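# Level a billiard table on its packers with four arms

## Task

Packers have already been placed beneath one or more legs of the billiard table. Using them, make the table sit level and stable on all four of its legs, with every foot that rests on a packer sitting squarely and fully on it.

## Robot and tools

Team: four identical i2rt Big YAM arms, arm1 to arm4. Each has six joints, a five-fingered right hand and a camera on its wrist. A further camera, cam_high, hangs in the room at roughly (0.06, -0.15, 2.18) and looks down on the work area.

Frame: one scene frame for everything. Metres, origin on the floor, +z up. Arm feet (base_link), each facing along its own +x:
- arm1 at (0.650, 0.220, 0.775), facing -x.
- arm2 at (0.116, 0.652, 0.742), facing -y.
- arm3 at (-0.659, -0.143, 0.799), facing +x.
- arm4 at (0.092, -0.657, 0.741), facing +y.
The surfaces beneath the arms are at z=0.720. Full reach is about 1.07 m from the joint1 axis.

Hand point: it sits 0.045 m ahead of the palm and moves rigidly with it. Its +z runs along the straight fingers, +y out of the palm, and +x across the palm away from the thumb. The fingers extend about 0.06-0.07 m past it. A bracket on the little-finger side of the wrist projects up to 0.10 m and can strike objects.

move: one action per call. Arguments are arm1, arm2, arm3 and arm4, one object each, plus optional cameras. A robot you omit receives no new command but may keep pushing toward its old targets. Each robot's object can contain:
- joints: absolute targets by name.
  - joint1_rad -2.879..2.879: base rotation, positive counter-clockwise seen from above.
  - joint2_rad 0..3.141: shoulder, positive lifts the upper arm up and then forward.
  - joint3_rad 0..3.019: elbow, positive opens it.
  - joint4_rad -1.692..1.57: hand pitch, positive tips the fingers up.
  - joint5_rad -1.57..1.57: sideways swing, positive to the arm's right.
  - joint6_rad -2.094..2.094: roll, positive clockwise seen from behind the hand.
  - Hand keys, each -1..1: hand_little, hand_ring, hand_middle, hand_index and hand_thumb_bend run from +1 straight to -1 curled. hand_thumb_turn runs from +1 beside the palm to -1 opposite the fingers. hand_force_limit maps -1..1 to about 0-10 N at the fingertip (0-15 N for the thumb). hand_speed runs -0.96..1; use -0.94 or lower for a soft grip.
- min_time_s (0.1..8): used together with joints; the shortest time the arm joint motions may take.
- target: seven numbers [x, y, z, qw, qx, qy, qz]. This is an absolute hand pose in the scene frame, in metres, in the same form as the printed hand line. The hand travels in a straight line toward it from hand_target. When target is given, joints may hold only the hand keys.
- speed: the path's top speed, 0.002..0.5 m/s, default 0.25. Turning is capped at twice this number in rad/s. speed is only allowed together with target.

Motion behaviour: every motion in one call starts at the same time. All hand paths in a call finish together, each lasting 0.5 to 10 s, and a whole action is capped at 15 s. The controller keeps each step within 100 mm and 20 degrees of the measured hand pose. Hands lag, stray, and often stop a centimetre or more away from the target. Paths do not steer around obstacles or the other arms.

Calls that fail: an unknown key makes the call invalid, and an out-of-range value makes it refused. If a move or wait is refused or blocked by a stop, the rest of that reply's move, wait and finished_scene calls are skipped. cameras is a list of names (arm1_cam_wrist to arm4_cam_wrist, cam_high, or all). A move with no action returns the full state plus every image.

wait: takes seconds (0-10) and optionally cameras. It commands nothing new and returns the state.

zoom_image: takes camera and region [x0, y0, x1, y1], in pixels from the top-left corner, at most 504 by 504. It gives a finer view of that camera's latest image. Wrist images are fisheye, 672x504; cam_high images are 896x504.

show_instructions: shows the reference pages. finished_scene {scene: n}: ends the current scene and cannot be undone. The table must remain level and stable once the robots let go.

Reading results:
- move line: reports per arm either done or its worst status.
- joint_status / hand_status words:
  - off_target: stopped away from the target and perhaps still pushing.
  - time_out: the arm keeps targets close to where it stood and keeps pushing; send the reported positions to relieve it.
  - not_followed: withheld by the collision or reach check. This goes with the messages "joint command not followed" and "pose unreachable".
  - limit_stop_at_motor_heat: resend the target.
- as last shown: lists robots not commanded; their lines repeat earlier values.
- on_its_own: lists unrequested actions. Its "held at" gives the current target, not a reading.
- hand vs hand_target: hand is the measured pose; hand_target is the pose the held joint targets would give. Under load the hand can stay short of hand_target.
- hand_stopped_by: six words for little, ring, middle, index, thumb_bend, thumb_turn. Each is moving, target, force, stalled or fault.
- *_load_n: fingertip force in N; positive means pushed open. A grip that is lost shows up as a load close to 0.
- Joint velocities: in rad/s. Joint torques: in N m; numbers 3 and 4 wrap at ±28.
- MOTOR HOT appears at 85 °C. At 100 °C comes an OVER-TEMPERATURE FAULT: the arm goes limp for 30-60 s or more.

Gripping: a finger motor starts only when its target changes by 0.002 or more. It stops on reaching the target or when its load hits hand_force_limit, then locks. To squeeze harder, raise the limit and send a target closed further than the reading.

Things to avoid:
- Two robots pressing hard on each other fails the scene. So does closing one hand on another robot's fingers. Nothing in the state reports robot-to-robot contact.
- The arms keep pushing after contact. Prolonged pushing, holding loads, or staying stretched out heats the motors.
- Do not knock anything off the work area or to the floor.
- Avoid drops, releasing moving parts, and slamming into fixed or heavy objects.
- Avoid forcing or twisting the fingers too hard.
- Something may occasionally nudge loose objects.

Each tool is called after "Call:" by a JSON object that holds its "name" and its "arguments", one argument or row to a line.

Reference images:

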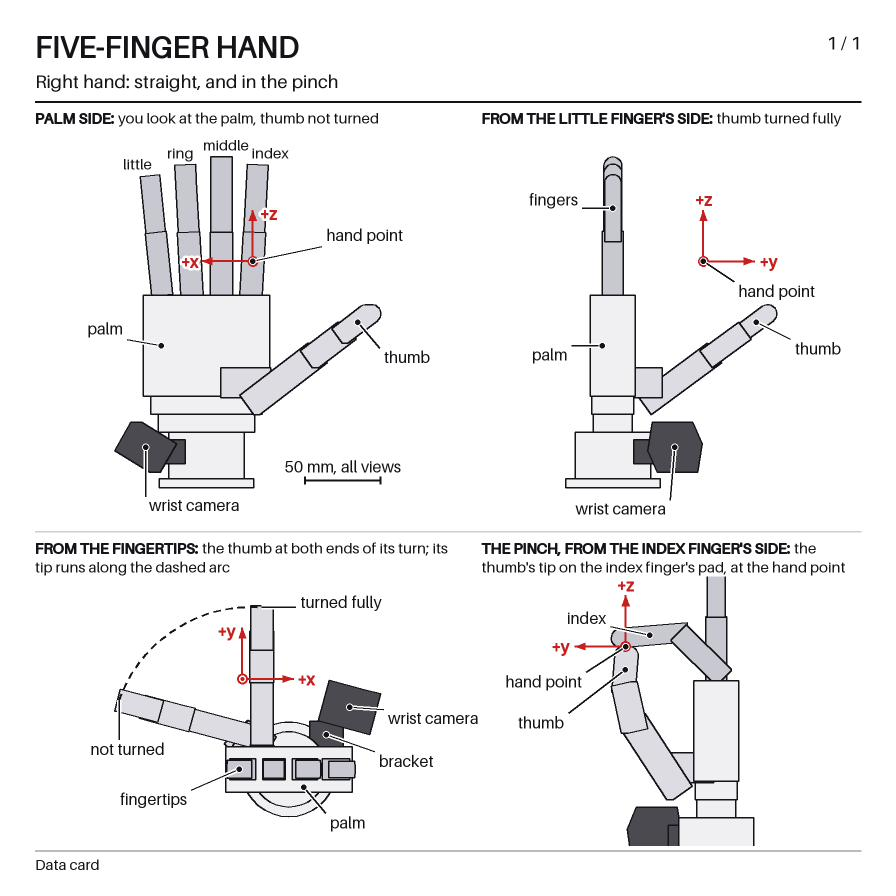

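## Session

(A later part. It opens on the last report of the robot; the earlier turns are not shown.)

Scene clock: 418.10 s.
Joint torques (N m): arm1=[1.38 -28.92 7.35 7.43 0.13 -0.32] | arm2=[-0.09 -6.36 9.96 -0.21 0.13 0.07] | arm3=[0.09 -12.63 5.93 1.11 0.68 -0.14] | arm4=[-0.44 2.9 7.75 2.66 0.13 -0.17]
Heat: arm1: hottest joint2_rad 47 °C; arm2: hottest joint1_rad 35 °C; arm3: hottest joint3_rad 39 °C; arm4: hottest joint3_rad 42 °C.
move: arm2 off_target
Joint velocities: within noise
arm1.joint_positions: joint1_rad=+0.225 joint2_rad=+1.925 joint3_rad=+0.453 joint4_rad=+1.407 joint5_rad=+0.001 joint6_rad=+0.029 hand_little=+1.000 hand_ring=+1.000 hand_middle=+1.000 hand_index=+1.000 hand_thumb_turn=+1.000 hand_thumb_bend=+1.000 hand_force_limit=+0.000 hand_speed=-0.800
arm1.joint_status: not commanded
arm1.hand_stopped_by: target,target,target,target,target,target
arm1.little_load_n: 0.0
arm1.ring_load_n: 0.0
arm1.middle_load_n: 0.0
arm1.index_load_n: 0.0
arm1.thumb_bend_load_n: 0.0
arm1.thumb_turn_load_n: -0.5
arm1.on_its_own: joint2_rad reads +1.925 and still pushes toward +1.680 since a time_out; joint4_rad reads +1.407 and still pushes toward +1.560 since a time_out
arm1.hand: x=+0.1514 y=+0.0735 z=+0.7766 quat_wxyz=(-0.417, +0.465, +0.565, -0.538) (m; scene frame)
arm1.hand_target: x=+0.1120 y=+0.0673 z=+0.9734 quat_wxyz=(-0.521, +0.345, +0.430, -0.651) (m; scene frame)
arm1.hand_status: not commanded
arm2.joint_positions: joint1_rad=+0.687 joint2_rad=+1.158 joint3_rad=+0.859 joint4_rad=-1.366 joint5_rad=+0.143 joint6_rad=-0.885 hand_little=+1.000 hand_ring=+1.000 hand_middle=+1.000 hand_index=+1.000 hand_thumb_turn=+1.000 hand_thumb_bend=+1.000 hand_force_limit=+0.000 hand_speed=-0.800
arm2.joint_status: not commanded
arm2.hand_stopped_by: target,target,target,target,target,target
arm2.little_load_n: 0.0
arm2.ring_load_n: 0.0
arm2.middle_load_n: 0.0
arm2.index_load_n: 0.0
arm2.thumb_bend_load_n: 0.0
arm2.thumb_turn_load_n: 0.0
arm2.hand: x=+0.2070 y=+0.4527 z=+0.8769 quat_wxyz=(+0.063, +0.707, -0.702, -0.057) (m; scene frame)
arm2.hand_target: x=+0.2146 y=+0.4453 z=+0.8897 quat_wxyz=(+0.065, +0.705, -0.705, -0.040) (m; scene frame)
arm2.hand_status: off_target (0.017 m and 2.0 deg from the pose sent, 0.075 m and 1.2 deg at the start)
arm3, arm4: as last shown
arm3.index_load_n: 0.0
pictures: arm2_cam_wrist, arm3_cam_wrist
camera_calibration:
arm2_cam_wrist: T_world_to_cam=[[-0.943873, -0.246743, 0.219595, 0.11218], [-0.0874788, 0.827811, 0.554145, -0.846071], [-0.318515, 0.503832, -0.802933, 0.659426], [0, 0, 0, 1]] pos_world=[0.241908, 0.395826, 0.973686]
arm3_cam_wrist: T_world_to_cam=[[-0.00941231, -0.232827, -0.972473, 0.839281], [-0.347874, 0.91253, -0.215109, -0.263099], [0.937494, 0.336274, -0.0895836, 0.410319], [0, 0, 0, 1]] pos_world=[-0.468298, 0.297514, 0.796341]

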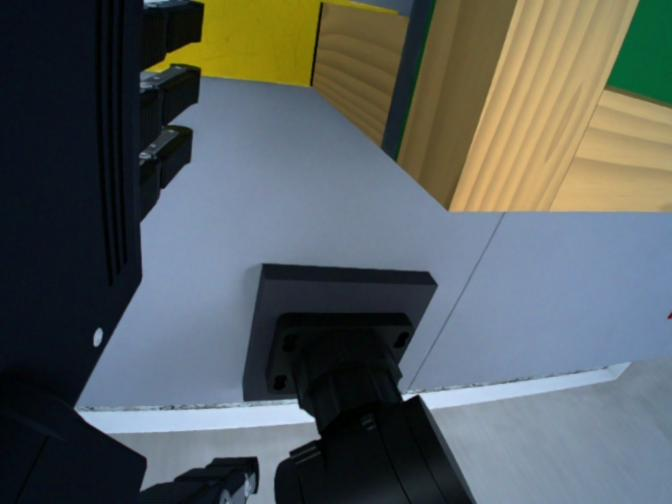

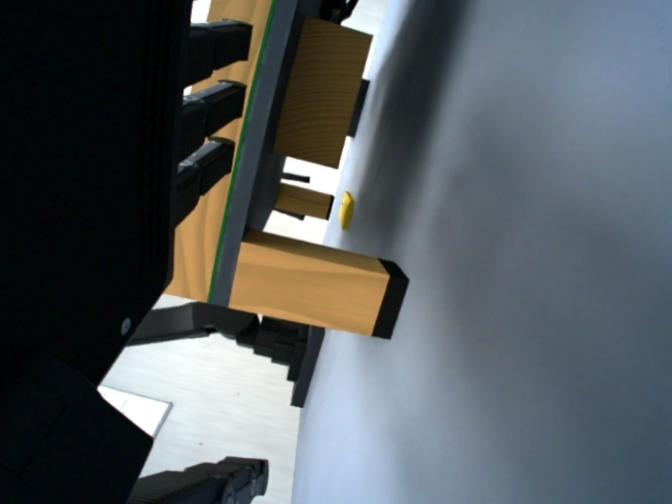

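Call:
{"name": "move", "arguments": {
  "arm1": {"joints":{"joint2_rad":1.80},"min_time_s":1.5},
  "cameras": ["arm2_cam_wrist","arm3_cam_wrist"]
}}

Call:
{"name": "zoom_image", "arguments": {
  "camera": "arm3_cam_wrist",
  "region": [280, 160, 380, 260]
}}

Scene clock: 429.40 s.
Joint torques (N m): arm1=[1.32 -24.59 7.23 7.42 0.13 -0.37] | arm2=[0.44 -5.07 9.88 -0.2 0.14 0.1] | arm3=[-0.15 -12.16 5.83 1.05 0.66 -0.1] | arm4=[0.91 2.37 7.66 2.59 0.15 -0.2]
Heat: arm1: hottest joint2_rad 48 °C; arm2: hottest joint1_rad 35 °C; arm3: hottest joint3_rad 39 °C; arm4: hottest joint3_rad 42 °C.
move: arm1 time_out
Joint velocities: within noise
arm1.joint_positions: joint1_rad=+0.225 joint2_rad=+1.988 joint3_rad=+0.449 joint4_rad=+1.407 joint5_rad=+0.001 joint6_rad=+0.033 hand_little=+1.000 hand_ring=+1.000 hand_middle=+1.000 hand_index=+1.000 hand_thumb_turn=+1.000 hand_thumb_bend=+1.000 hand_force_limit=+0.000 hand_speed=-0.800
arm1.joint_status: joint2_rad time_out (moved +0.063 of -0.125)
arm1.hand_stopped_by: target,target,target,target,target,target
arm1.little_load_n: 0.0
arm1.ring_load_n: 0.0
arm1.middle_load_n: 0.0
arm1.index_load_n: 0.0
arm1.thumb_bend_load_n: 0.0
arm1.thumb_turn_load_n: 0.0
arm1.on_its_own: joint2_rad reads +1.988 and still pushes toward +1.800 since a time_out; joint4_rad reads +1.407 and still pushes toward +1.560 since a time_out
arm1.hand: x=+0.1624 y=+0.0757 z=+0.7446 quat_wxyz=(-0.401, +0.481, +0.581, -0.519) (m; scene frame)
arm1.hand_target: x=+0.1078 y=+0.0664 z=+0.9087 quat_wxyz=(-0.500, +0.376, +0.468, -0.624) (m; scene frame)
arm1.hand_status: not commanded
arm2: as last shown
arm2.joint_positions: joint1_rad=+0.687 joint2_rad=+1.158 joint3_rad=+0.859 joint4_rad=-1.366 joint5_rad=+0.143 joint6_rad=-0.884 hand_little=+1.000 hand_ring=+1.000 hand_middle=+1.000 hand_index=+1.000 hand_thumb_turn=+1.000 hand_thumb_bend=+1.000 hand_force_limit=+0.000 hand_speed=-0.800
arm2.index_load_n: 0.5
arm3.joint_positions: joint1_rad=+1.393 joint2_rad=+2.054 joint3_rad=+1.012 joint4_rad=+0.113 joint5_rad=+1.570 joint6_rad=+0.943 hand_little=+1.000 hand_ring=+1.000 hand_middle=+1.000 hand_index=+1.000 hand_thumb_turn=+1.000 hand_thumb_bend=+1.000 hand_force_limit=+0.000 hand_speed=-0.800
arm3.joint_status: not commanded
arm3.hand_stopped_by: target,target,target,target,target,target
arm3.little_load_n: 0.0
arm3.ring_load_n: 0.0
arm3.middle_load_n: 0.0
arm3.index_load_n: 0.0
arm3.thumb_bend_load_n: 0.0
arm3.thumb_turn_load_n: -0.5
arm3.hand: x=-0.3601 y=+0.3322 z=+0.7819 quat_wxyz=(-0.446, +0.445, -0.556, +0.542) (m; scene frame)
arm3.hand_target: x=-0.3548 y=+0.3349 z=+0.7802 quat_wxyz=(-0.440, +0.446, -0.555, +0.547) (m; scene frame)
arm3.hand_status: not commanded
arm4.joint_positions: joint1_rad=-0.197 joint2_rad=+0.626 joint3_rad=+1.425 joint4_rad=-1.165 joint5_rad=+0.068 joint6_rad=-1.273 hand_little=+1.000 hand_ring=+1.000 hand_middle=+1.000 hand_index=+1.000 hand_thumb_turn=+1.000 hand_thumb_bend=+1.000 hand_force_limit=+0.000 hand_speed=-0.800
arm4.joint_status: not commanded
arm4.hand_stopped_by: target,target,target,target,target,target
arm4.little_load_n: 0.0
arm4.ring_load_n: 0.0
arm4.middle_load_n: 0.0
arm4.index_load_n: 0.0
arm4.thumb_bend_load_n: 0.0
arm4.thumb_turn_load_n: 0.0
arm4.hand: x=+0.1941 y=-0.4159 z=+1.2825 quat_wxyz=(-0.398, +0.715, +0.414, +0.400) (m; scene frame)
arm4.hand_target: x=+0.1938 y=-0.4084 z=+1.2792 quat_wxyz=(-0.396, +0.711, +0.422, +0.400) (m; scene frame)
arm4.hand_status: not commanded
pictures: arm2_cam_wrist, arm3_cam_wrist
camera_calibration:
arm2_cam_wrist: T_world_to_cam=[[-0.94406, -0.24602, 0.219602, 0.111932], [-0.0868547, 0.8279, 0.55411, -0.846222], [-0.31813, 0.504039, -0.802955, 0.659273], [0, 0, 0, 1]] pos_world=[0.241906, 0.395825, 0.973686]
arm3_cam_wrist: T_world_to_cam=[[-0.00941231, -0.232827, -0.972473, 0.839281], [-0.347874, 0.91253, -0.215109, -0.263099], [0.937494, 0.336274, -0.0895836, 0.410319], [0, 0, 0, 1]] pos_world=[-0.468298, 0.297514, 0.796341]

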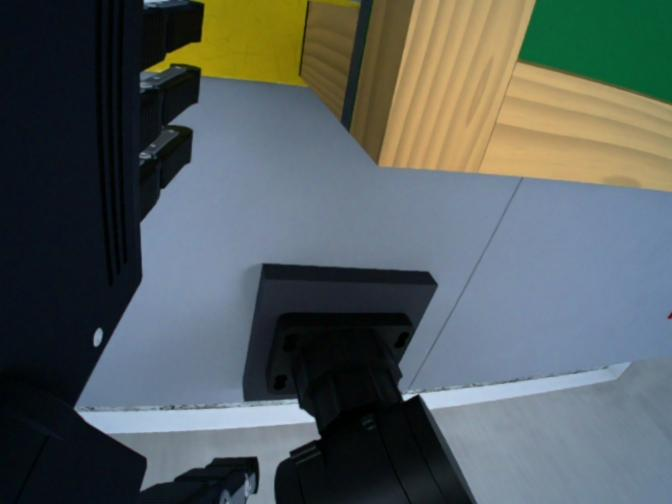

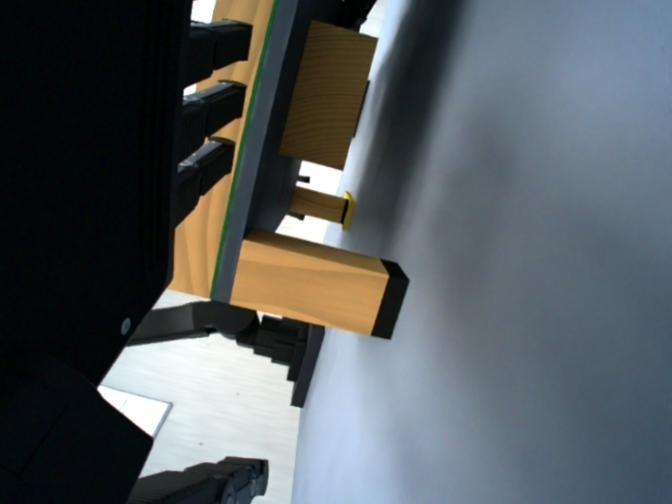

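Scaled by 5.040 from the camera's 672x504 image, which has a finer 960x720 frame.

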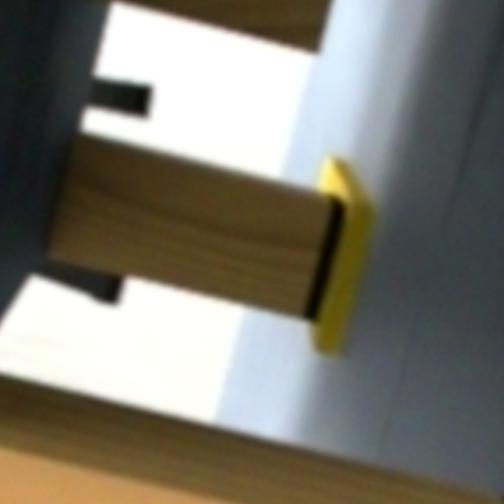

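Call:
{"name": "move", "arguments": {
  "arm1": {"joints":{"joint2_rad":1.92,"joint3_rad":0.50,"joint4_rad":1.55},"min_time_s":1}
}}

Scene clock: 435.77 s.
Joint torques (N m): arm1=[1.38 -16.91 5 5.94 0.14 -0.37] | arm2=[-0.85 -5.25 9.76 0.01 0.14 0.04] | arm3=[0.15 -12.51 5.86 1.03 0.65 -0.14] | arm4=[0.21 1.96 7.65 2.7 0.16 -0.15]
Heat: arm1: hottest joint2_rad 46 °C; arm2: hottest joint1_rad 35 °C; arm3: hottest joint3_rad 39 °C; arm4: hottest joint3_rad 42 °C.
move: arm1 time_out
Joint velocities: within noise
arm1.joint_positions: joint1_rad=+0.225 joint2_rad=+2.009 joint3_rad=+0.448 joint4_rad=+1.437 joint5_rad=+0.001 joint6_rad=+0.033 hand_little=+1.000 hand_ring=+1.000 hand_middle=+1.000 hand_index=+1.000 hand_thumb_turn=+1.000 hand_thumb_bend=+1.000 hand_force_limit=+0.000 hand_speed=-0.800
arm1.joint_status: joint4_rad time_out (moved +0.031 of +0.143); the others done
arm1.hand_stopped_by: target,target,target,target,target,target
arm1.little_load_n: 0.0
arm1.ring_load_n: 0.0
arm1.middle_load_n: 0.0
arm1.index_load_n: 0.0
arm1.thumb_bend_load_n: 0.0
arm1.thumb_turn_load_n: 0.0
arm1.on_its_own: joint4_rad reads +1.437 and still pushes toward +1.550 since a time_out
arm1.hand: x=+0.1631 y=+0.0759 z=+0.7422 quat_wxyz=(-0.403, +0.479, +0.579, -0.522) (m; scene frame)
arm1.hand_target: x=+0.1231 y=+0.0698 z=+0.8313 quat_wxyz=(-0.468, +0.415, +0.517, -0.585) (m; scene frame)
arm1.hand_status: not commanded
arm2, arm3, arm4: as last shown
arm2.index_load_n: 0.0
arm3.index_load_n: -0.5
arm4.little_load_n: 0.5
arm4.middle_load_n: 0.5
pictures: none

Call:
{"name": "move", "arguments": {
  "arm1": {"joints":{"joint2_rad":2.02,"joint3_rad":0.48,"joint4_rad":1.54},"min_time_s":1}
}}

Call:
{"name": "move", "arguments": {
  "arm1": {"joints":{"joint2_rad":2.07,"joint3_rad":0.47,"joint4_rad":1.54},"min_time_s":1}
}}

Scene clock: 439.10 s.
Joint torques (N m): arm1=[1.32 -11.69 3.41 3.62 0.13 -0.32] | arm2=[0.79 -5.3 9.88 -0.02 0.15 0.04] | arm3=[-0.38 -12.45 5.98 1.13 0.66 -0.11] | arm4=[1.08 2.84 7.71 2.69 0.17 -0.16]
Heat: arm1: hottest joint2_rad 46 °C; arm2: hottest joint1_rad 35 °C; arm3: hottest joint3_rad 39 °C; arm4: hottest joint3_rad 42 °C.
move: arm1 done
Joint velocities: within noise
arm1.joint_positions: joint1_rad=+0.225 joint2_rad=+2.040 joint3_rad=+0.448 joint4_rad=+1.492 joint5_rad=+0.001 joint6_rad=+0.027 hand_little=+1.000 hand_ring=+1.000 hand_middle=+1.000 hand_index=+1.000 hand_thumb_turn=+1.000 hand_thumb_bend=+1.000 hand_force_limit=+0.000 hand_speed=-0.800
arm1.joint_status: all done
arm1.hand_stopped_by: target,target,target,target,target,target
arm1.little_load_n: 0.0
arm1.ring_load_n: 0.0
arm1.middle_load_n: -0.5
arm1.index_load_n: 0.0
arm1.thumb_bend_load_n: 0.0
arm1.thumb_turn_load_n: 0.0
arm1.hand: x=+0.1632 y=+0.0763 z=+0.7411 quat_wxyz=(-0.410, +0.472, +0.575, -0.528) (m; scene frame)
arm1.hand_target: x=+0.1421 y=+0.0740 z=+0.7710 quat_wxyz=(-0.441, +0.444, +0.554, -0.550) (m; scene frame)
arm1.hand_status: not commanded
arm2, arm3, arm4: as last shown
arm3.index_load_n: 0.0
arm3.thumb_turn_load_n: 0.0
arm4.little_load_n: 0.0
arm4.middle_load_n: 0.0
pictures: none

Scene clock: 440.40 s.
Joint torques (N m): arm1=[1.14 -9.7 2.09 2.65 0.13 -0.18] | arm2=[-0.79 -4.89 9.85 -0.01 0.2 0.08] | arm3=[0.21 -11.99 6.05 1.05 0.67 -0.13] | arm4=[0.44 3.08 7.69 2.73 0.19 -0.19]
Heat: arm1: hottest joint2_rad 46 °C; arm2: hottest joint1_rad 35 °C; arm3: hottest joint3_rad 39 °C; arm4: hottest joint3_rad 42 °C.
move: arm1 done
Joint velocities: within noise
arm1.joint_positions: joint1_rad=+0.225 joint2_rad=+2.063 joint3_rad=+0.456 joint4_rad=+1.519 joint5_rad=+0.001 joint6_rad=+0.013 hand_little=+1.000 hand_ring=+1.000 hand_middle=+1.000 hand_index=+1.000 hand_thumb_turn=+1.000 hand_thumb_bend=+1.000 hand_force_limit=+0.000 hand_speed=-0.800
arm1.joint_status: all done
arm1.hand_stopped_by: target,target,target,target,target,target
arm1.little_load_n: 0.0
arm1.ring_load_n: 0.0
arm1.middle_load_n: 0.0
arm1.index_load_n: 0.0
arm1.thumb_bend_load_n: 0.0
arm1.thumb_turn_load_n: 0.0
arm1.hand: x=+0.1612 y=+0.0767 z=+0.7382 quat_wxyz=(-0.416, +0.466, +0.575, -0.528) (m; scene frame)
arm1.hand_target: x=+0.1537 y=+0.0766 z=+0.7434 quat_wxyz=(-0.427, +0.457, +0.570, -0.533) (m; scene frame)
arm1.hand_status: not commanded
arm2, arm3, arm4: as last shown
pictures: none

Call:
{"name": "move", "arguments": {
  "arm1": {"joints":{"joint2_rad":2.085,"joint3_rad":0.465,"joint4_rad":1.55,"joint6_rad":0.0},"min_time_s":1}
}}

Call:
{"name": "move", "arguments": {
  "arm1": {"joints":{"joint1_rad":0.95},"min_time_s":3},
  "cameras": ["arm4_cam_wrist","arm2_cam_wrist","arm3_cam_wrist"]
}}

Call:
{"name": "zoom_image", "arguments": {
  "camera": "arm3_cam_wrist",
  "region": [280, 160, 380, 260]
}}

Call:
{"name": "zoom_image", "arguments": {
  "camera": "arm2_cam_wrist",
  "region": [180, 0, 380, 200]
}}

Scene clock: 444.47 s.
Joint torques (N m): arm1=[1.32 -9.7 1.62 2.63 0.13 -0.18] | arm2=[-0.03 -5.19 9.65 -0.1 0.13 0.04] | arm3=[0.26 -12.51 5.93 1.01 0.66 -0.14] | arm4=[0.32 2.26 7.61 2.52 0.2 -0.14]
Heat: arm1: hottest joint2_rad 45 °C; arm2: hottest joint1_rad 35 °C; arm3: hottest joint3_rad 39 °C; arm4: hottest joint3_rad 42 °C.
move: arm1 done
Joint velocities: within noise
arm1.joint_positions: joint1_rad=+0.225 joint2_rad=+2.078 joint3_rad=+0.456 joint4_rad=+1.529 joint5_rad=+0.001 joint6_rad=+0.013 hand_little=+1.000 hand_ring=+1.000 hand_middle=+1.000 hand_index=+1.000 hand_thumb_turn=+1.000 hand_thumb_bend=+1.000 hand_force_limit=+0.000 hand_speed=-0.800
arm1.joint_status: all done
arm1.hand_stopped_by: target,target,target,target,target,target
arm1.little_load_n: 0.0
arm1.ring_load_n: 0.0
arm1.middle_load_n: 0.0
arm1.index_load_n: 0.0
arm1.thumb_bend_load_n: 0.0
arm1.thumb_turn_load_n: -0.5
arm1.hand: x=+0.1628 y=+0.0771 z=+0.7336 quat_wxyz=(-0.415, +0.467, +0.576, -0.527) (m; scene frame)
arm1.hand_target: x=+0.1577 y=+0.0775 z=+0.7374 quat_wxyz=(-0.425, +0.459, +0.573, -0.530) (m; scene frame)
arm1.hand_status: not commanded
arm2, arm3, arm4: as last shown
arm3.thumb_turn_load_n: -0.5
arm4.ring_load_n: 0.5
pictures: none

Scene clock: 447.80 s.
Joint torques (N m): arm1=[1.61 -9.76 1.63 2.63 0.05 -0.18] | arm2=[0.26 -5.95 9.78 -0.31 0.14 -0.01] | arm3=[0.38 -12.04 5.87 1.03 0.67 -0.13] | arm4=[0.03 3.02 7.66 2.5 0.14 -0.17]
Heat: arm1: hottest joint2_rad 44 °C; arm2: hottest joint1_rad 35 °C; arm3: hottest joint3_rad 39 °C; arm4: hottest joint3_rad 42 °C.
move: arm1 done
Joint velocities: within noise
arm1.joint_positions: joint1_rad=+0.946 joint2_rad=+2.078 joint3_rad=+0.456 joint4_rad=+1.529 joint5_rad=+0.003 joint6_rad=+0.013 hand_little=+1.000 hand_ring=+1.000 hand_middle=+1.000 hand_index=+1.000 hand_thumb_turn=+1.000 hand_thumb_bend=+1.000 hand_force_limit=+0.000 hand_speed=-0.800
arm1.joint_status: all done
arm1.hand_stopped_by: target,target,target,target,target,target
arm1.little_load_n: 0.0
arm1.ring_load_n: 0.0
arm1.middle_load_n: 0.0
arm1.index_load_n: 0.0
arm1.thumb_bend_load_n: 0.0
arm1.thumb_turn_load_n: 0.0
arm1.hand: x=+0.3781 y=-0.2092 z=+0.7350 quat_wxyz=(-0.202, +0.235, +0.703, -0.641) (m; scene frame)
arm1.hand_target: x=+0.3761 y=-0.2136 z=+0.7388 quat_wxyz=(-0.207, +0.227, +0.697, -0.648) (m; scene frame)
arm1.hand_status: not commanded
arm2, arm3, arm4: as last shown
arm3.thumb_turn_load_n: 0.0
arm4.ring_load_n: 0.0
pictures: arm2_cam_wrist, arm3_cam_wrist, arm4_cam_wrist
camera_calibration:
arm2_cam_wrist: T_world_to_cam=[[-0.94406, -0.24602, 0.219602, 0.111932], [-0.0868547, 0.8279, 0.55411, -0.846222], [-0.31813, 0.504039, -0.802955, 0.659273], [0, 0, 0, 1]] pos_world=[0.241906, 0.395825, 0.973686]
arm3_cam_wrist: T_world_to_cam=[[-0.00941231, -0.232827, -0.972473, 0.839281], [-0.347874, 0.91253, -0.215109, -0.263099], [0.937494, 0.336274, -0.0895836, 0.410319], [0, 0, 0, 1]] pos_world=[-0.468298, 0.297514, 0.796341]
arm4_cam_wrist: T_world_to_cam=[[0.963975, -0.263404, 0.0370162, -0.34623], [-0.184589, -0.762653, -0.619909, 0.514312], [0.191517, 0.590744, -0.7838, 1.3224], [0, 0, 0, 1]] pos_world=[0.17543, -0.480158, 1.36814]

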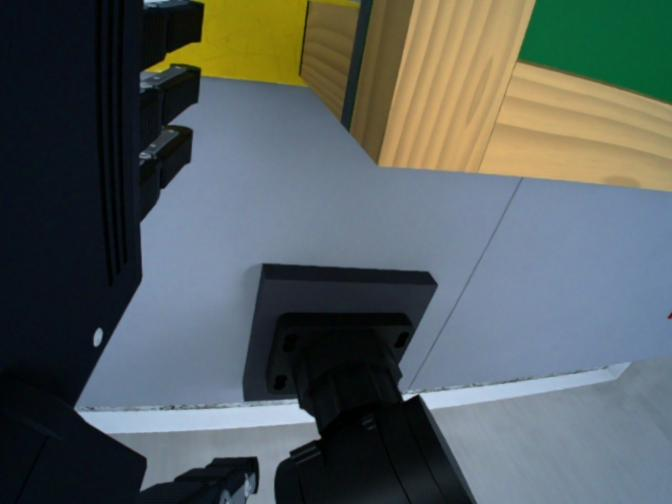

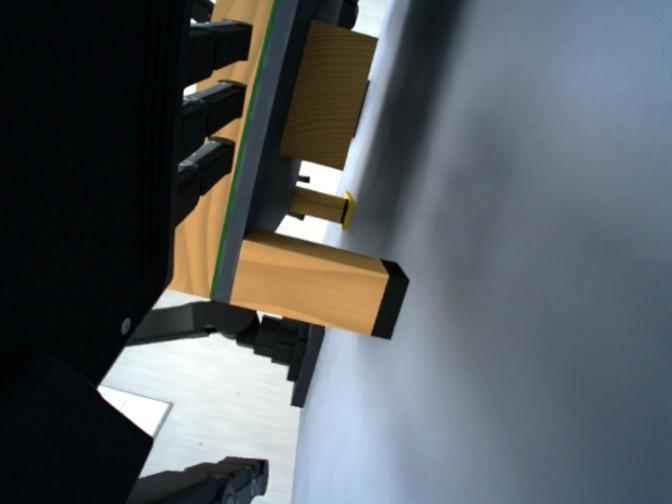

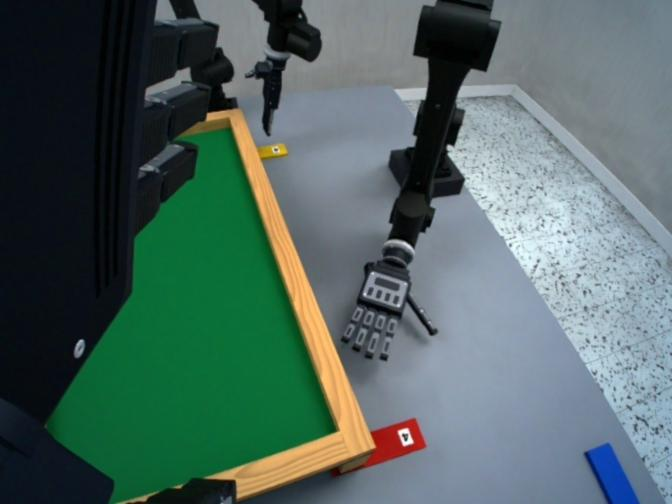

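Scaled by 5.040 from the camera's 672x504 image, which has a finer 960x720 frame.

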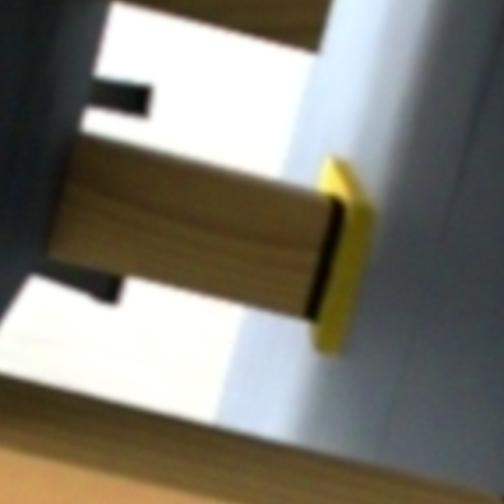

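Scaled by 2.520 from the camera's 672x504 image, which has a finer 960x720 frame.

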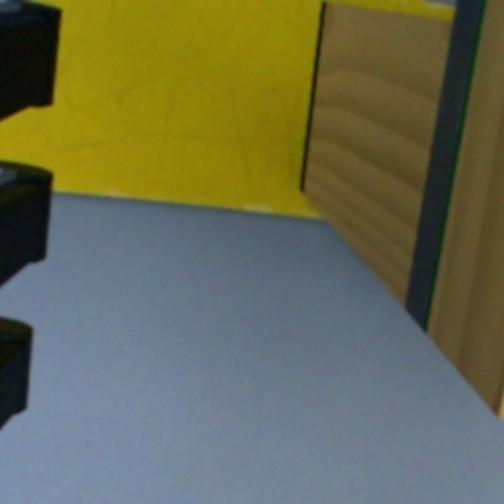

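Call:
{"name": "move", "arguments": {
  "arm1": {"target":[0.40,-0.25,0.82,0.5534,-0.5534,-0.4402,0.4402],"speed":0.25}
}}

Call:
{"name": "move", "arguments": {
  "arm1": {"target":[0.355,-0.32,0.78,0.5534,-0.5534,-0.4402,0.4402],"speed":0.25},
  "cameras": ["arm1_cam_wrist","arm3_cam_wrist"]
}}

Call:
{"name": "zoom_image", "arguments": {
  "camera": "arm1_cam_wrist",
  "region": [180, 240, 380, 380]
}}

Call:
{"name": "zoom_image", "arguments": {
  "camera": "arm1_cam_wrist",
  "region": [250, 170, 350, 240]
}}

Call:
{"name": "zoom_image", "arguments": {
  "camera": "arm3_cam_wrist",
  "region": [340, 240, 440, 350]
}}

Scene clock: 455.23 s.
Joint torques (N m): arm1=[1.79 -13.27 5.18 0.92 0.17 -0.16] | arm2=[-0.09 -5.19 9.7 -0.01 0.13 0.11] | arm3=[0.09 -12.4 5.9 0.96 0.65 -0.13] | arm4=[0.15 3.08 7.71 2.66 0.17 -0.19]
Heat: arm1: hottest joint2_rad 43 °C; arm2: hottest joint3_rad 36 °C; arm3: hottest joint3_rad 39 °C; arm4: hottest joint3_rad 42 °C.
move: arm1 off_target
Joint velocities: within noise
arm1.joint_positions: joint1_rad=+1.448 joint2_rad=+1.976 joint3_rad=+0.795 joint4_rad=+1.151 joint5_rad=+1.563 joint6_rad=+0.012 hand_little=+1.000 hand_ring=+1.000 hand_middle=+1.000 hand_index=+1.000 hand_thumb_turn=+1.000 hand_thumb_bend=+1.000 hand_force_limit=+0.000 hand_speed=-0.800
arm1.joint_status: not commanded
arm1.hand_stopped_by: target,target,target,target,target,target
arm1.little_load_n: 0.0
arm1.ring_load_n: -0.5
arm1.middle_load_n: 0.0
arm1.index_load_n: 0.0
arm1.thumb_bend_load_n: 0.0
arm1.thumb_turn_load_n: 0.0
arm1.hand: x=+0.3971 y=-0.2366 z=+0.8079 quat_wxyz=(-0.531, +0.525, +0.477, -0.463) (m; scene frame)
arm1.hand_target: x=+0.3996 y=-0.2495 z=+0.8200 quat_wxyz=(-0.524, +0.529, +0.473, -0.470) (m; scene frame)
arm1.hand_status: off_target (0.018 m and 6.5 deg from the pose sent, 0.097 m and 67.2 deg at the start; a joint's target at an end of its range on 23 of 88 steps)
arm2, arm3, arm4: as last shown
arm3.thumb_turn_load_n: -0.5
pictures: none

Scene clock: 456.20 s.
Joint torques (N m): arm1=[1.26 -15.62 5.79 0.95 0.12 -0.16] | arm2=[0.26 -5.83 10.03 -0.47 0.18 0.07] | arm3=[-0.21 -12.45 6.01 0.95 0.69 -0.13] | arm4=[0.97 2.78 7.64 2.66 0.17 -0.12]
Heat: arm1: hottest joint2_rad 43 °C; arm2: hottest joint3_rad 36 °C; arm3: hottest joint3_rad 39 °C; arm4: hottest joint3_rad 42 °C.
move: arm1 off_target
Joint velocities: within noise
arm1.joint_positions: joint1_rad=+1.395 joint2_rad=+2.188 joint3_rad=+1.077 joint4_rad=+1.083 joint5_rad=+1.564 joint6_rad=+0.009 hand_little=+1.000 hand_ring=+1.000 hand_middle=+1.000 hand_index=+1.000 hand_thumb_turn=+1.000 hand_thumb_bend=+1.000 hand_force_limit=+0.000 hand_speed=-0.800
arm1.joint_status: not commanded
arm1.hand_stopped_by: target,target,target,target,target,target
arm1.little_load_n: 0.0
arm1.ring_load_n: -0.5
arm1.middle_load_n: 0.0
arm1.index_load_n: 0.0
arm1.thumb_bend_load_n: 0.0
arm1.thumb_turn_load_n: -0.5
arm1.hand: x=+0.3580 y=-0.3081 z=+0.7668 quat_wxyz=(-0.543, +0.538, +0.463, -0.448) (m; scene frame)
arm1.hand_target: x=+0.3546 y=-0.3194 z=+0.7801 quat_wxyz=(-0.539, +0.544, +0.456, -0.453) (m; scene frame)
arm1.hand_status: off_target (0.018 m and 3.5 deg from the pose sent, 0.097 m and 6.5 deg at the start; a joint's target at an end of its range on 29 of 29 steps)
arm2.joint_positions: joint1_rad=+0.687 joint2_rad=+1.158 joint3_rad=+0.859 joint4_rad=-1.366 joint5_rad=+0.143 joint6_rad=-0.884 hand_little=+1.000 hand_ring=+1.000 hand_middle=+1.000 hand_index=+1.000 hand_thumb_turn=+1.000 hand_thumb_bend=+1.000 hand_force_limit=+0.000 hand_speed=-0.800
arm2.joint_status: not commanded
arm2.hand_stopped_by: target,target,target,target,target,target
arm2.little_load_n: 0.0
arm2.ring_load_n: 0.0
arm2.middle_load_n: 0.0
arm2.index_load_n: 0.0
arm2.thumb_bend_load_n: 0.0
arm2.thumb_turn_load_n: 0.0
arm2.hand: x=+0.2070 y=+0.4527 z=+0.8769 quat_wxyz=(+0.063, +0.707, -0.702, -0.057) (m; scene frame)
arm2.hand_target: x=+0.2146 y=+0.4453 z=+0.8897 quat_wxyz=(+0.065, +0.705, -0.705, -0.040) (m; scene frame)
arm2.hand_status: not commanded
arm3, arm4: as last shown
pictures: arm1_cam_wrist, arm3_cam_wrist
camera_calibration:
arm1_cam_wrist: T_world_to_cam=[[0.0250447, 0.271724, -0.962049, 0.814745], [0.373067, -0.895369, -0.243178, -0.224338], [-0.927466, -0.352819, -0.123796, 0.429624], [0, 0, 0, 1]] pos_world=[0.46175, -0.270671, 0.782456]
arm3_cam_wrist: T_world_to_cam=[[-0.00941231, -0.232827, -0.972473, 0.839281], [-0.347874, 0.91253, -0.215109, -0.263099], [0.937494, 0.336274, -0.0895836, 0.410319], [0, 0, 0, 1]] pos_world=[-0.468298, 0.297514, 0.796341]

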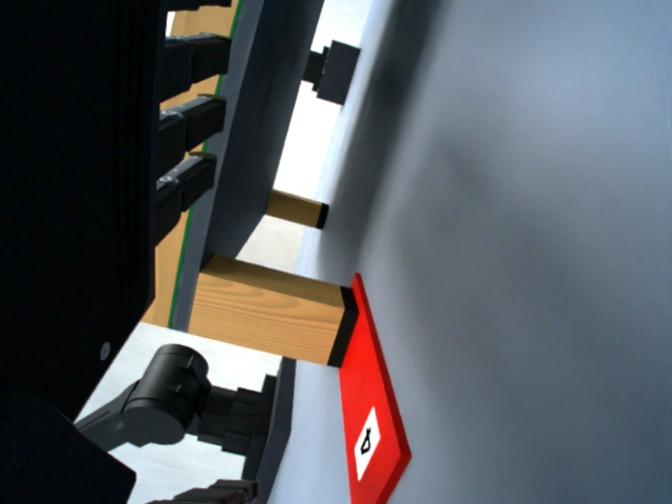

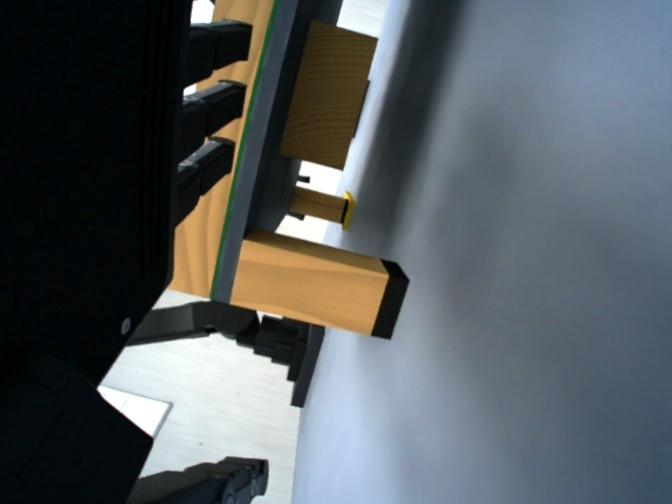

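Scaled by 2.520 from the camera's 672x504 image, which has a finer 960x720 frame.

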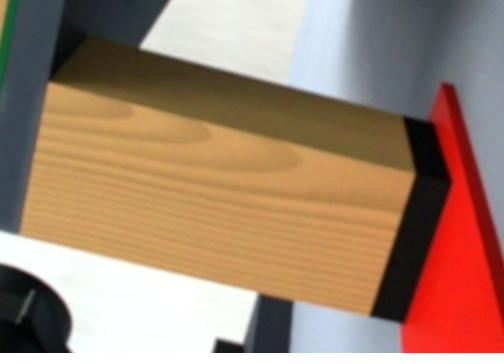

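Scaled by 5.040 from the camera's 672x504 image, which has a finer 960x720 frame.

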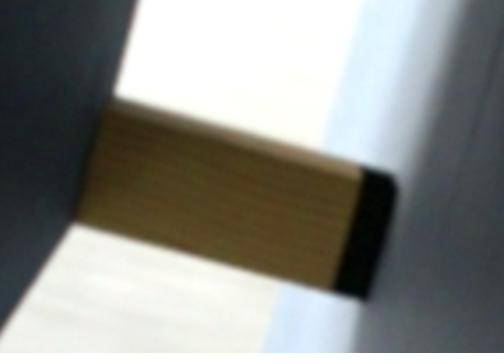

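Scaled by 4.582 from the camera's 672x504 image, which has a finer 960x720 frame.

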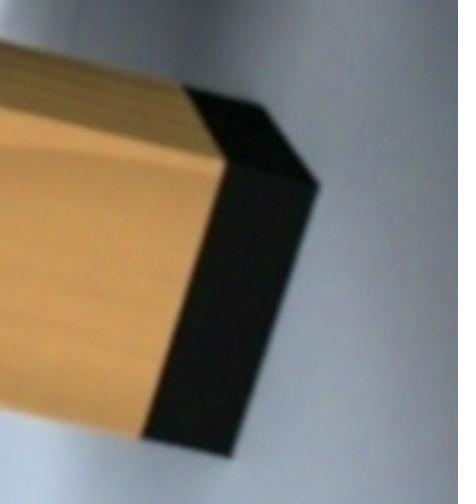

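Call:
{"name": "move", "arguments": {
  "arm2": {"target":[0.28,0.50,0.98,0.065,0.705,-0.705,-0.04],"speed":0.25},
  "cameras": ["arm2_cam_wrist","cam_high"]
}}

Call:
{"name": "zoom_image", "arguments": {
  "camera": "arm2_cam_wrist",
  "region": [250, 0, 500, 200]
}}

Scene clock: 465.07 s.
Joint torques (N m): arm1=[1.32 -16.21 5.81 0.94 0.12 -0.16] | arm2=[-0.44 -4.25 10.14 -0.31 0.2 0.02] | arm3=[0.15 -12.45 5.98 1.09 0.7 -0.13] | arm4=[0.03 3.19 7.65 2.8 0.13 -0.13]
Heat: arm1: hottest joint2_rad 42 °C; arm2: hottest joint3_rad 36 °C; arm3: hottest joint3_rad 39 °C; arm4: hottest joint3_rad 42 °C.
move: arm2 off_target
Joint velocities: within noise
arm1: as last shown
arm1.ring_load_n: 0.0
arm1.thumb_turn_load_n: 0.0
arm2.joint_positions: joint1_rad=+0.978 joint2_rad=+1.143 joint3_rad=+1.099 joint4_rad=-1.639 joint5_rad=+0.119 joint6_rad=-0.598 hand_little=+1.000 hand_ring=+1.000 hand_middle=+1.000 hand_index=+1.000 hand_thumb_turn=+1.000 hand_thumb_bend=+1.000 hand_force_limit=+0.000 hand_speed=-0.800
arm2.joint_status: not commanded
arm2.hand_stopped_by: target,target,target,target,target,target
arm2.little_load_n: 0.0
arm2.ring_load_n: 0.0
arm2.middle_load_n: 0.0
arm2.index_load_n: 0.0
arm2.thumb_bend_load_n: 0.0
arm2.thumb_turn_load_n: 0.0
arm2.hand: x=+0.2735 y=+0.5046 z=+0.9705 quat_wxyz=(+0.065, +0.709, -0.701, -0.047) (m; scene frame)
arm2.hand_target: x=+0.2798 y=+0.5001 z=+0.9798 quat_wxyz=(+0.065, +0.705, -0.705, -0.040) (m; scene frame)
arm2.hand_status: off_target (0.012 m and 1.0 deg from the pose sent, 0.135 m and 2.0 deg at the start)
arm3.joint_positions: joint1_rad=+1.393 joint2_rad=+2.054 joint3_rad=+1.012 joint4_rad=+0.113 joint5_rad=+1.570 joint6_rad=+0.943 hand_little=+1.000 hand_ring=+1.000 hand_middle=+1.000 hand_index=+1.000 hand_thumb_turn=+1.000 hand_thumb_bend=+1.000 hand_force_limit=+0.000 hand_speed=-0.800
arm3.joint_status: not commanded
arm3.hand_stopped_by: target,target,target,target,target,target
arm3.little_load_n: -0.5
arm3.ring_load_n: 0.0
arm3.middle_load_n: 0.0
arm3.index_load_n: -0.5
arm3.thumb_bend_load_n: 0.0
arm3.thumb_turn_load_n: -0.5
arm3.hand: x=-0.3601 y=+0.3322 z=+0.7819 quat_wxyz=(-0.446, +0.445, -0.556, +0.542) (m; scene frame)
arm3.hand_target: x=-0.3548 y=+0.3349 z=+0.7802 quat_wxyz=(-0.440, +0.446, -0.555, +0.547) (m; scene frame)
arm3.hand_status: not commanded
arm4.joint_positions: joint1_rad=-0.197 joint2_rad=+0.626 joint3_rad=+1.425 joint4_rad=-1.165 joint5_rad=+0.068 joint6_rad=-1.273 hand_little=+1.000 hand_ring=+1.000 hand_middle=+1.000 hand_index=+1.000 hand_thumb_turn=+1.000 hand_thumb_bend=+1.000 hand_force_limit=+0.000 hand_speed=-0.800
arm4.joint_status: not commanded
arm4.hand_stopped_by: target,target,target,target,target,target
arm4.little_load_n: 0.0
arm4.ring_load_n: 0.0
arm4.middle_load_n: 0.0
arm4.index_load_n: 0.0
arm4.thumb_bend_load_n: 0.0
arm4.thumb_turn_load_n: 0.0
arm4.hand: x=+0.1941 y=-0.4159 z=+1.2825 quat_wxyz=(-0.398, +0.715, +0.414, +0.400) (m; scene frame)
arm4.hand_target: x=+0.1938 y=-0.4084 z=+1.2792 quat_wxyz=(-0.396, +0.711, +0.422, +0.400) (m; scene frame)
arm4.hand_status: not commanded
pictures: arm2_cam_wrist, cam_high
camera_calibration:
arm2_cam_wrist: T_world_to_cam=[[-0.945077, -0.24749, 0.213491, 0.173815], [-0.0974909, 0.836899, 0.538605, -0.921837], [-0.31197, 0.48821, -0.815062, 0.747465], [0, 0, 0, 1]] pos_world=[0.307584, 0.449582, 1.06863]

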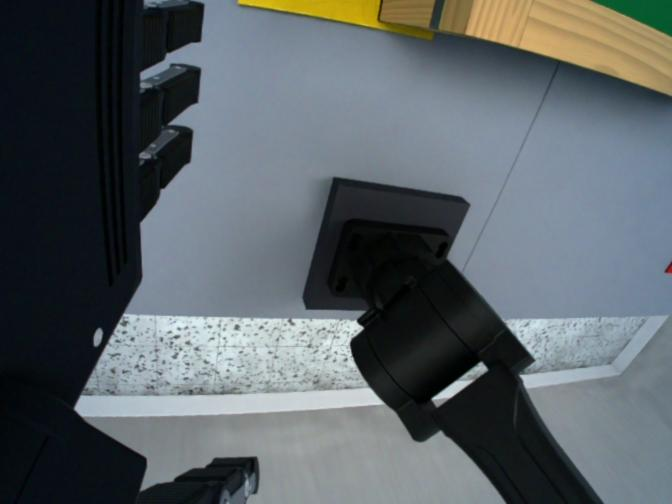

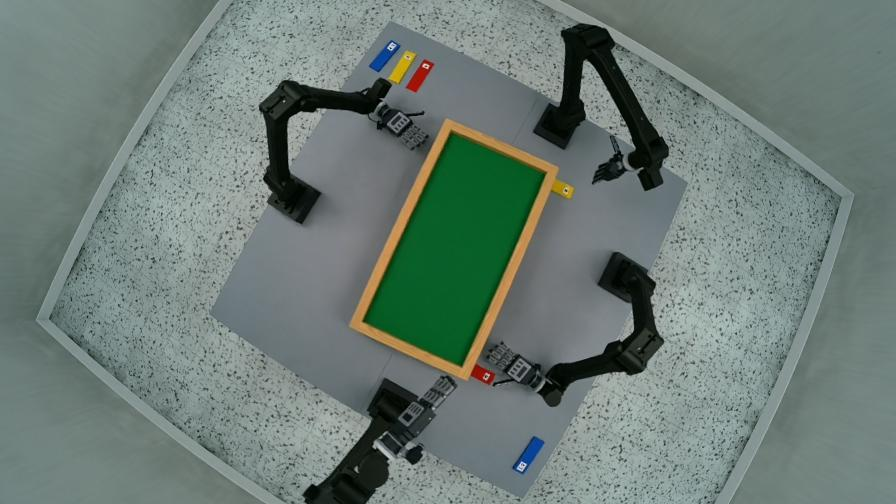

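Scaled by 2.016 from the camera's 672x504 image, which has a finer 960x720 frame.

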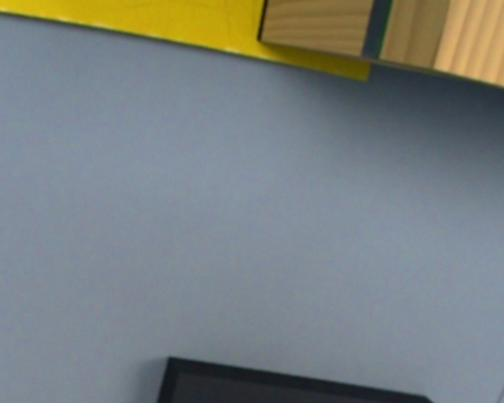

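Call:
{"name": "finished_scene", "arguments": {
  "scene": 2
}}

The scene is finished: the task was done.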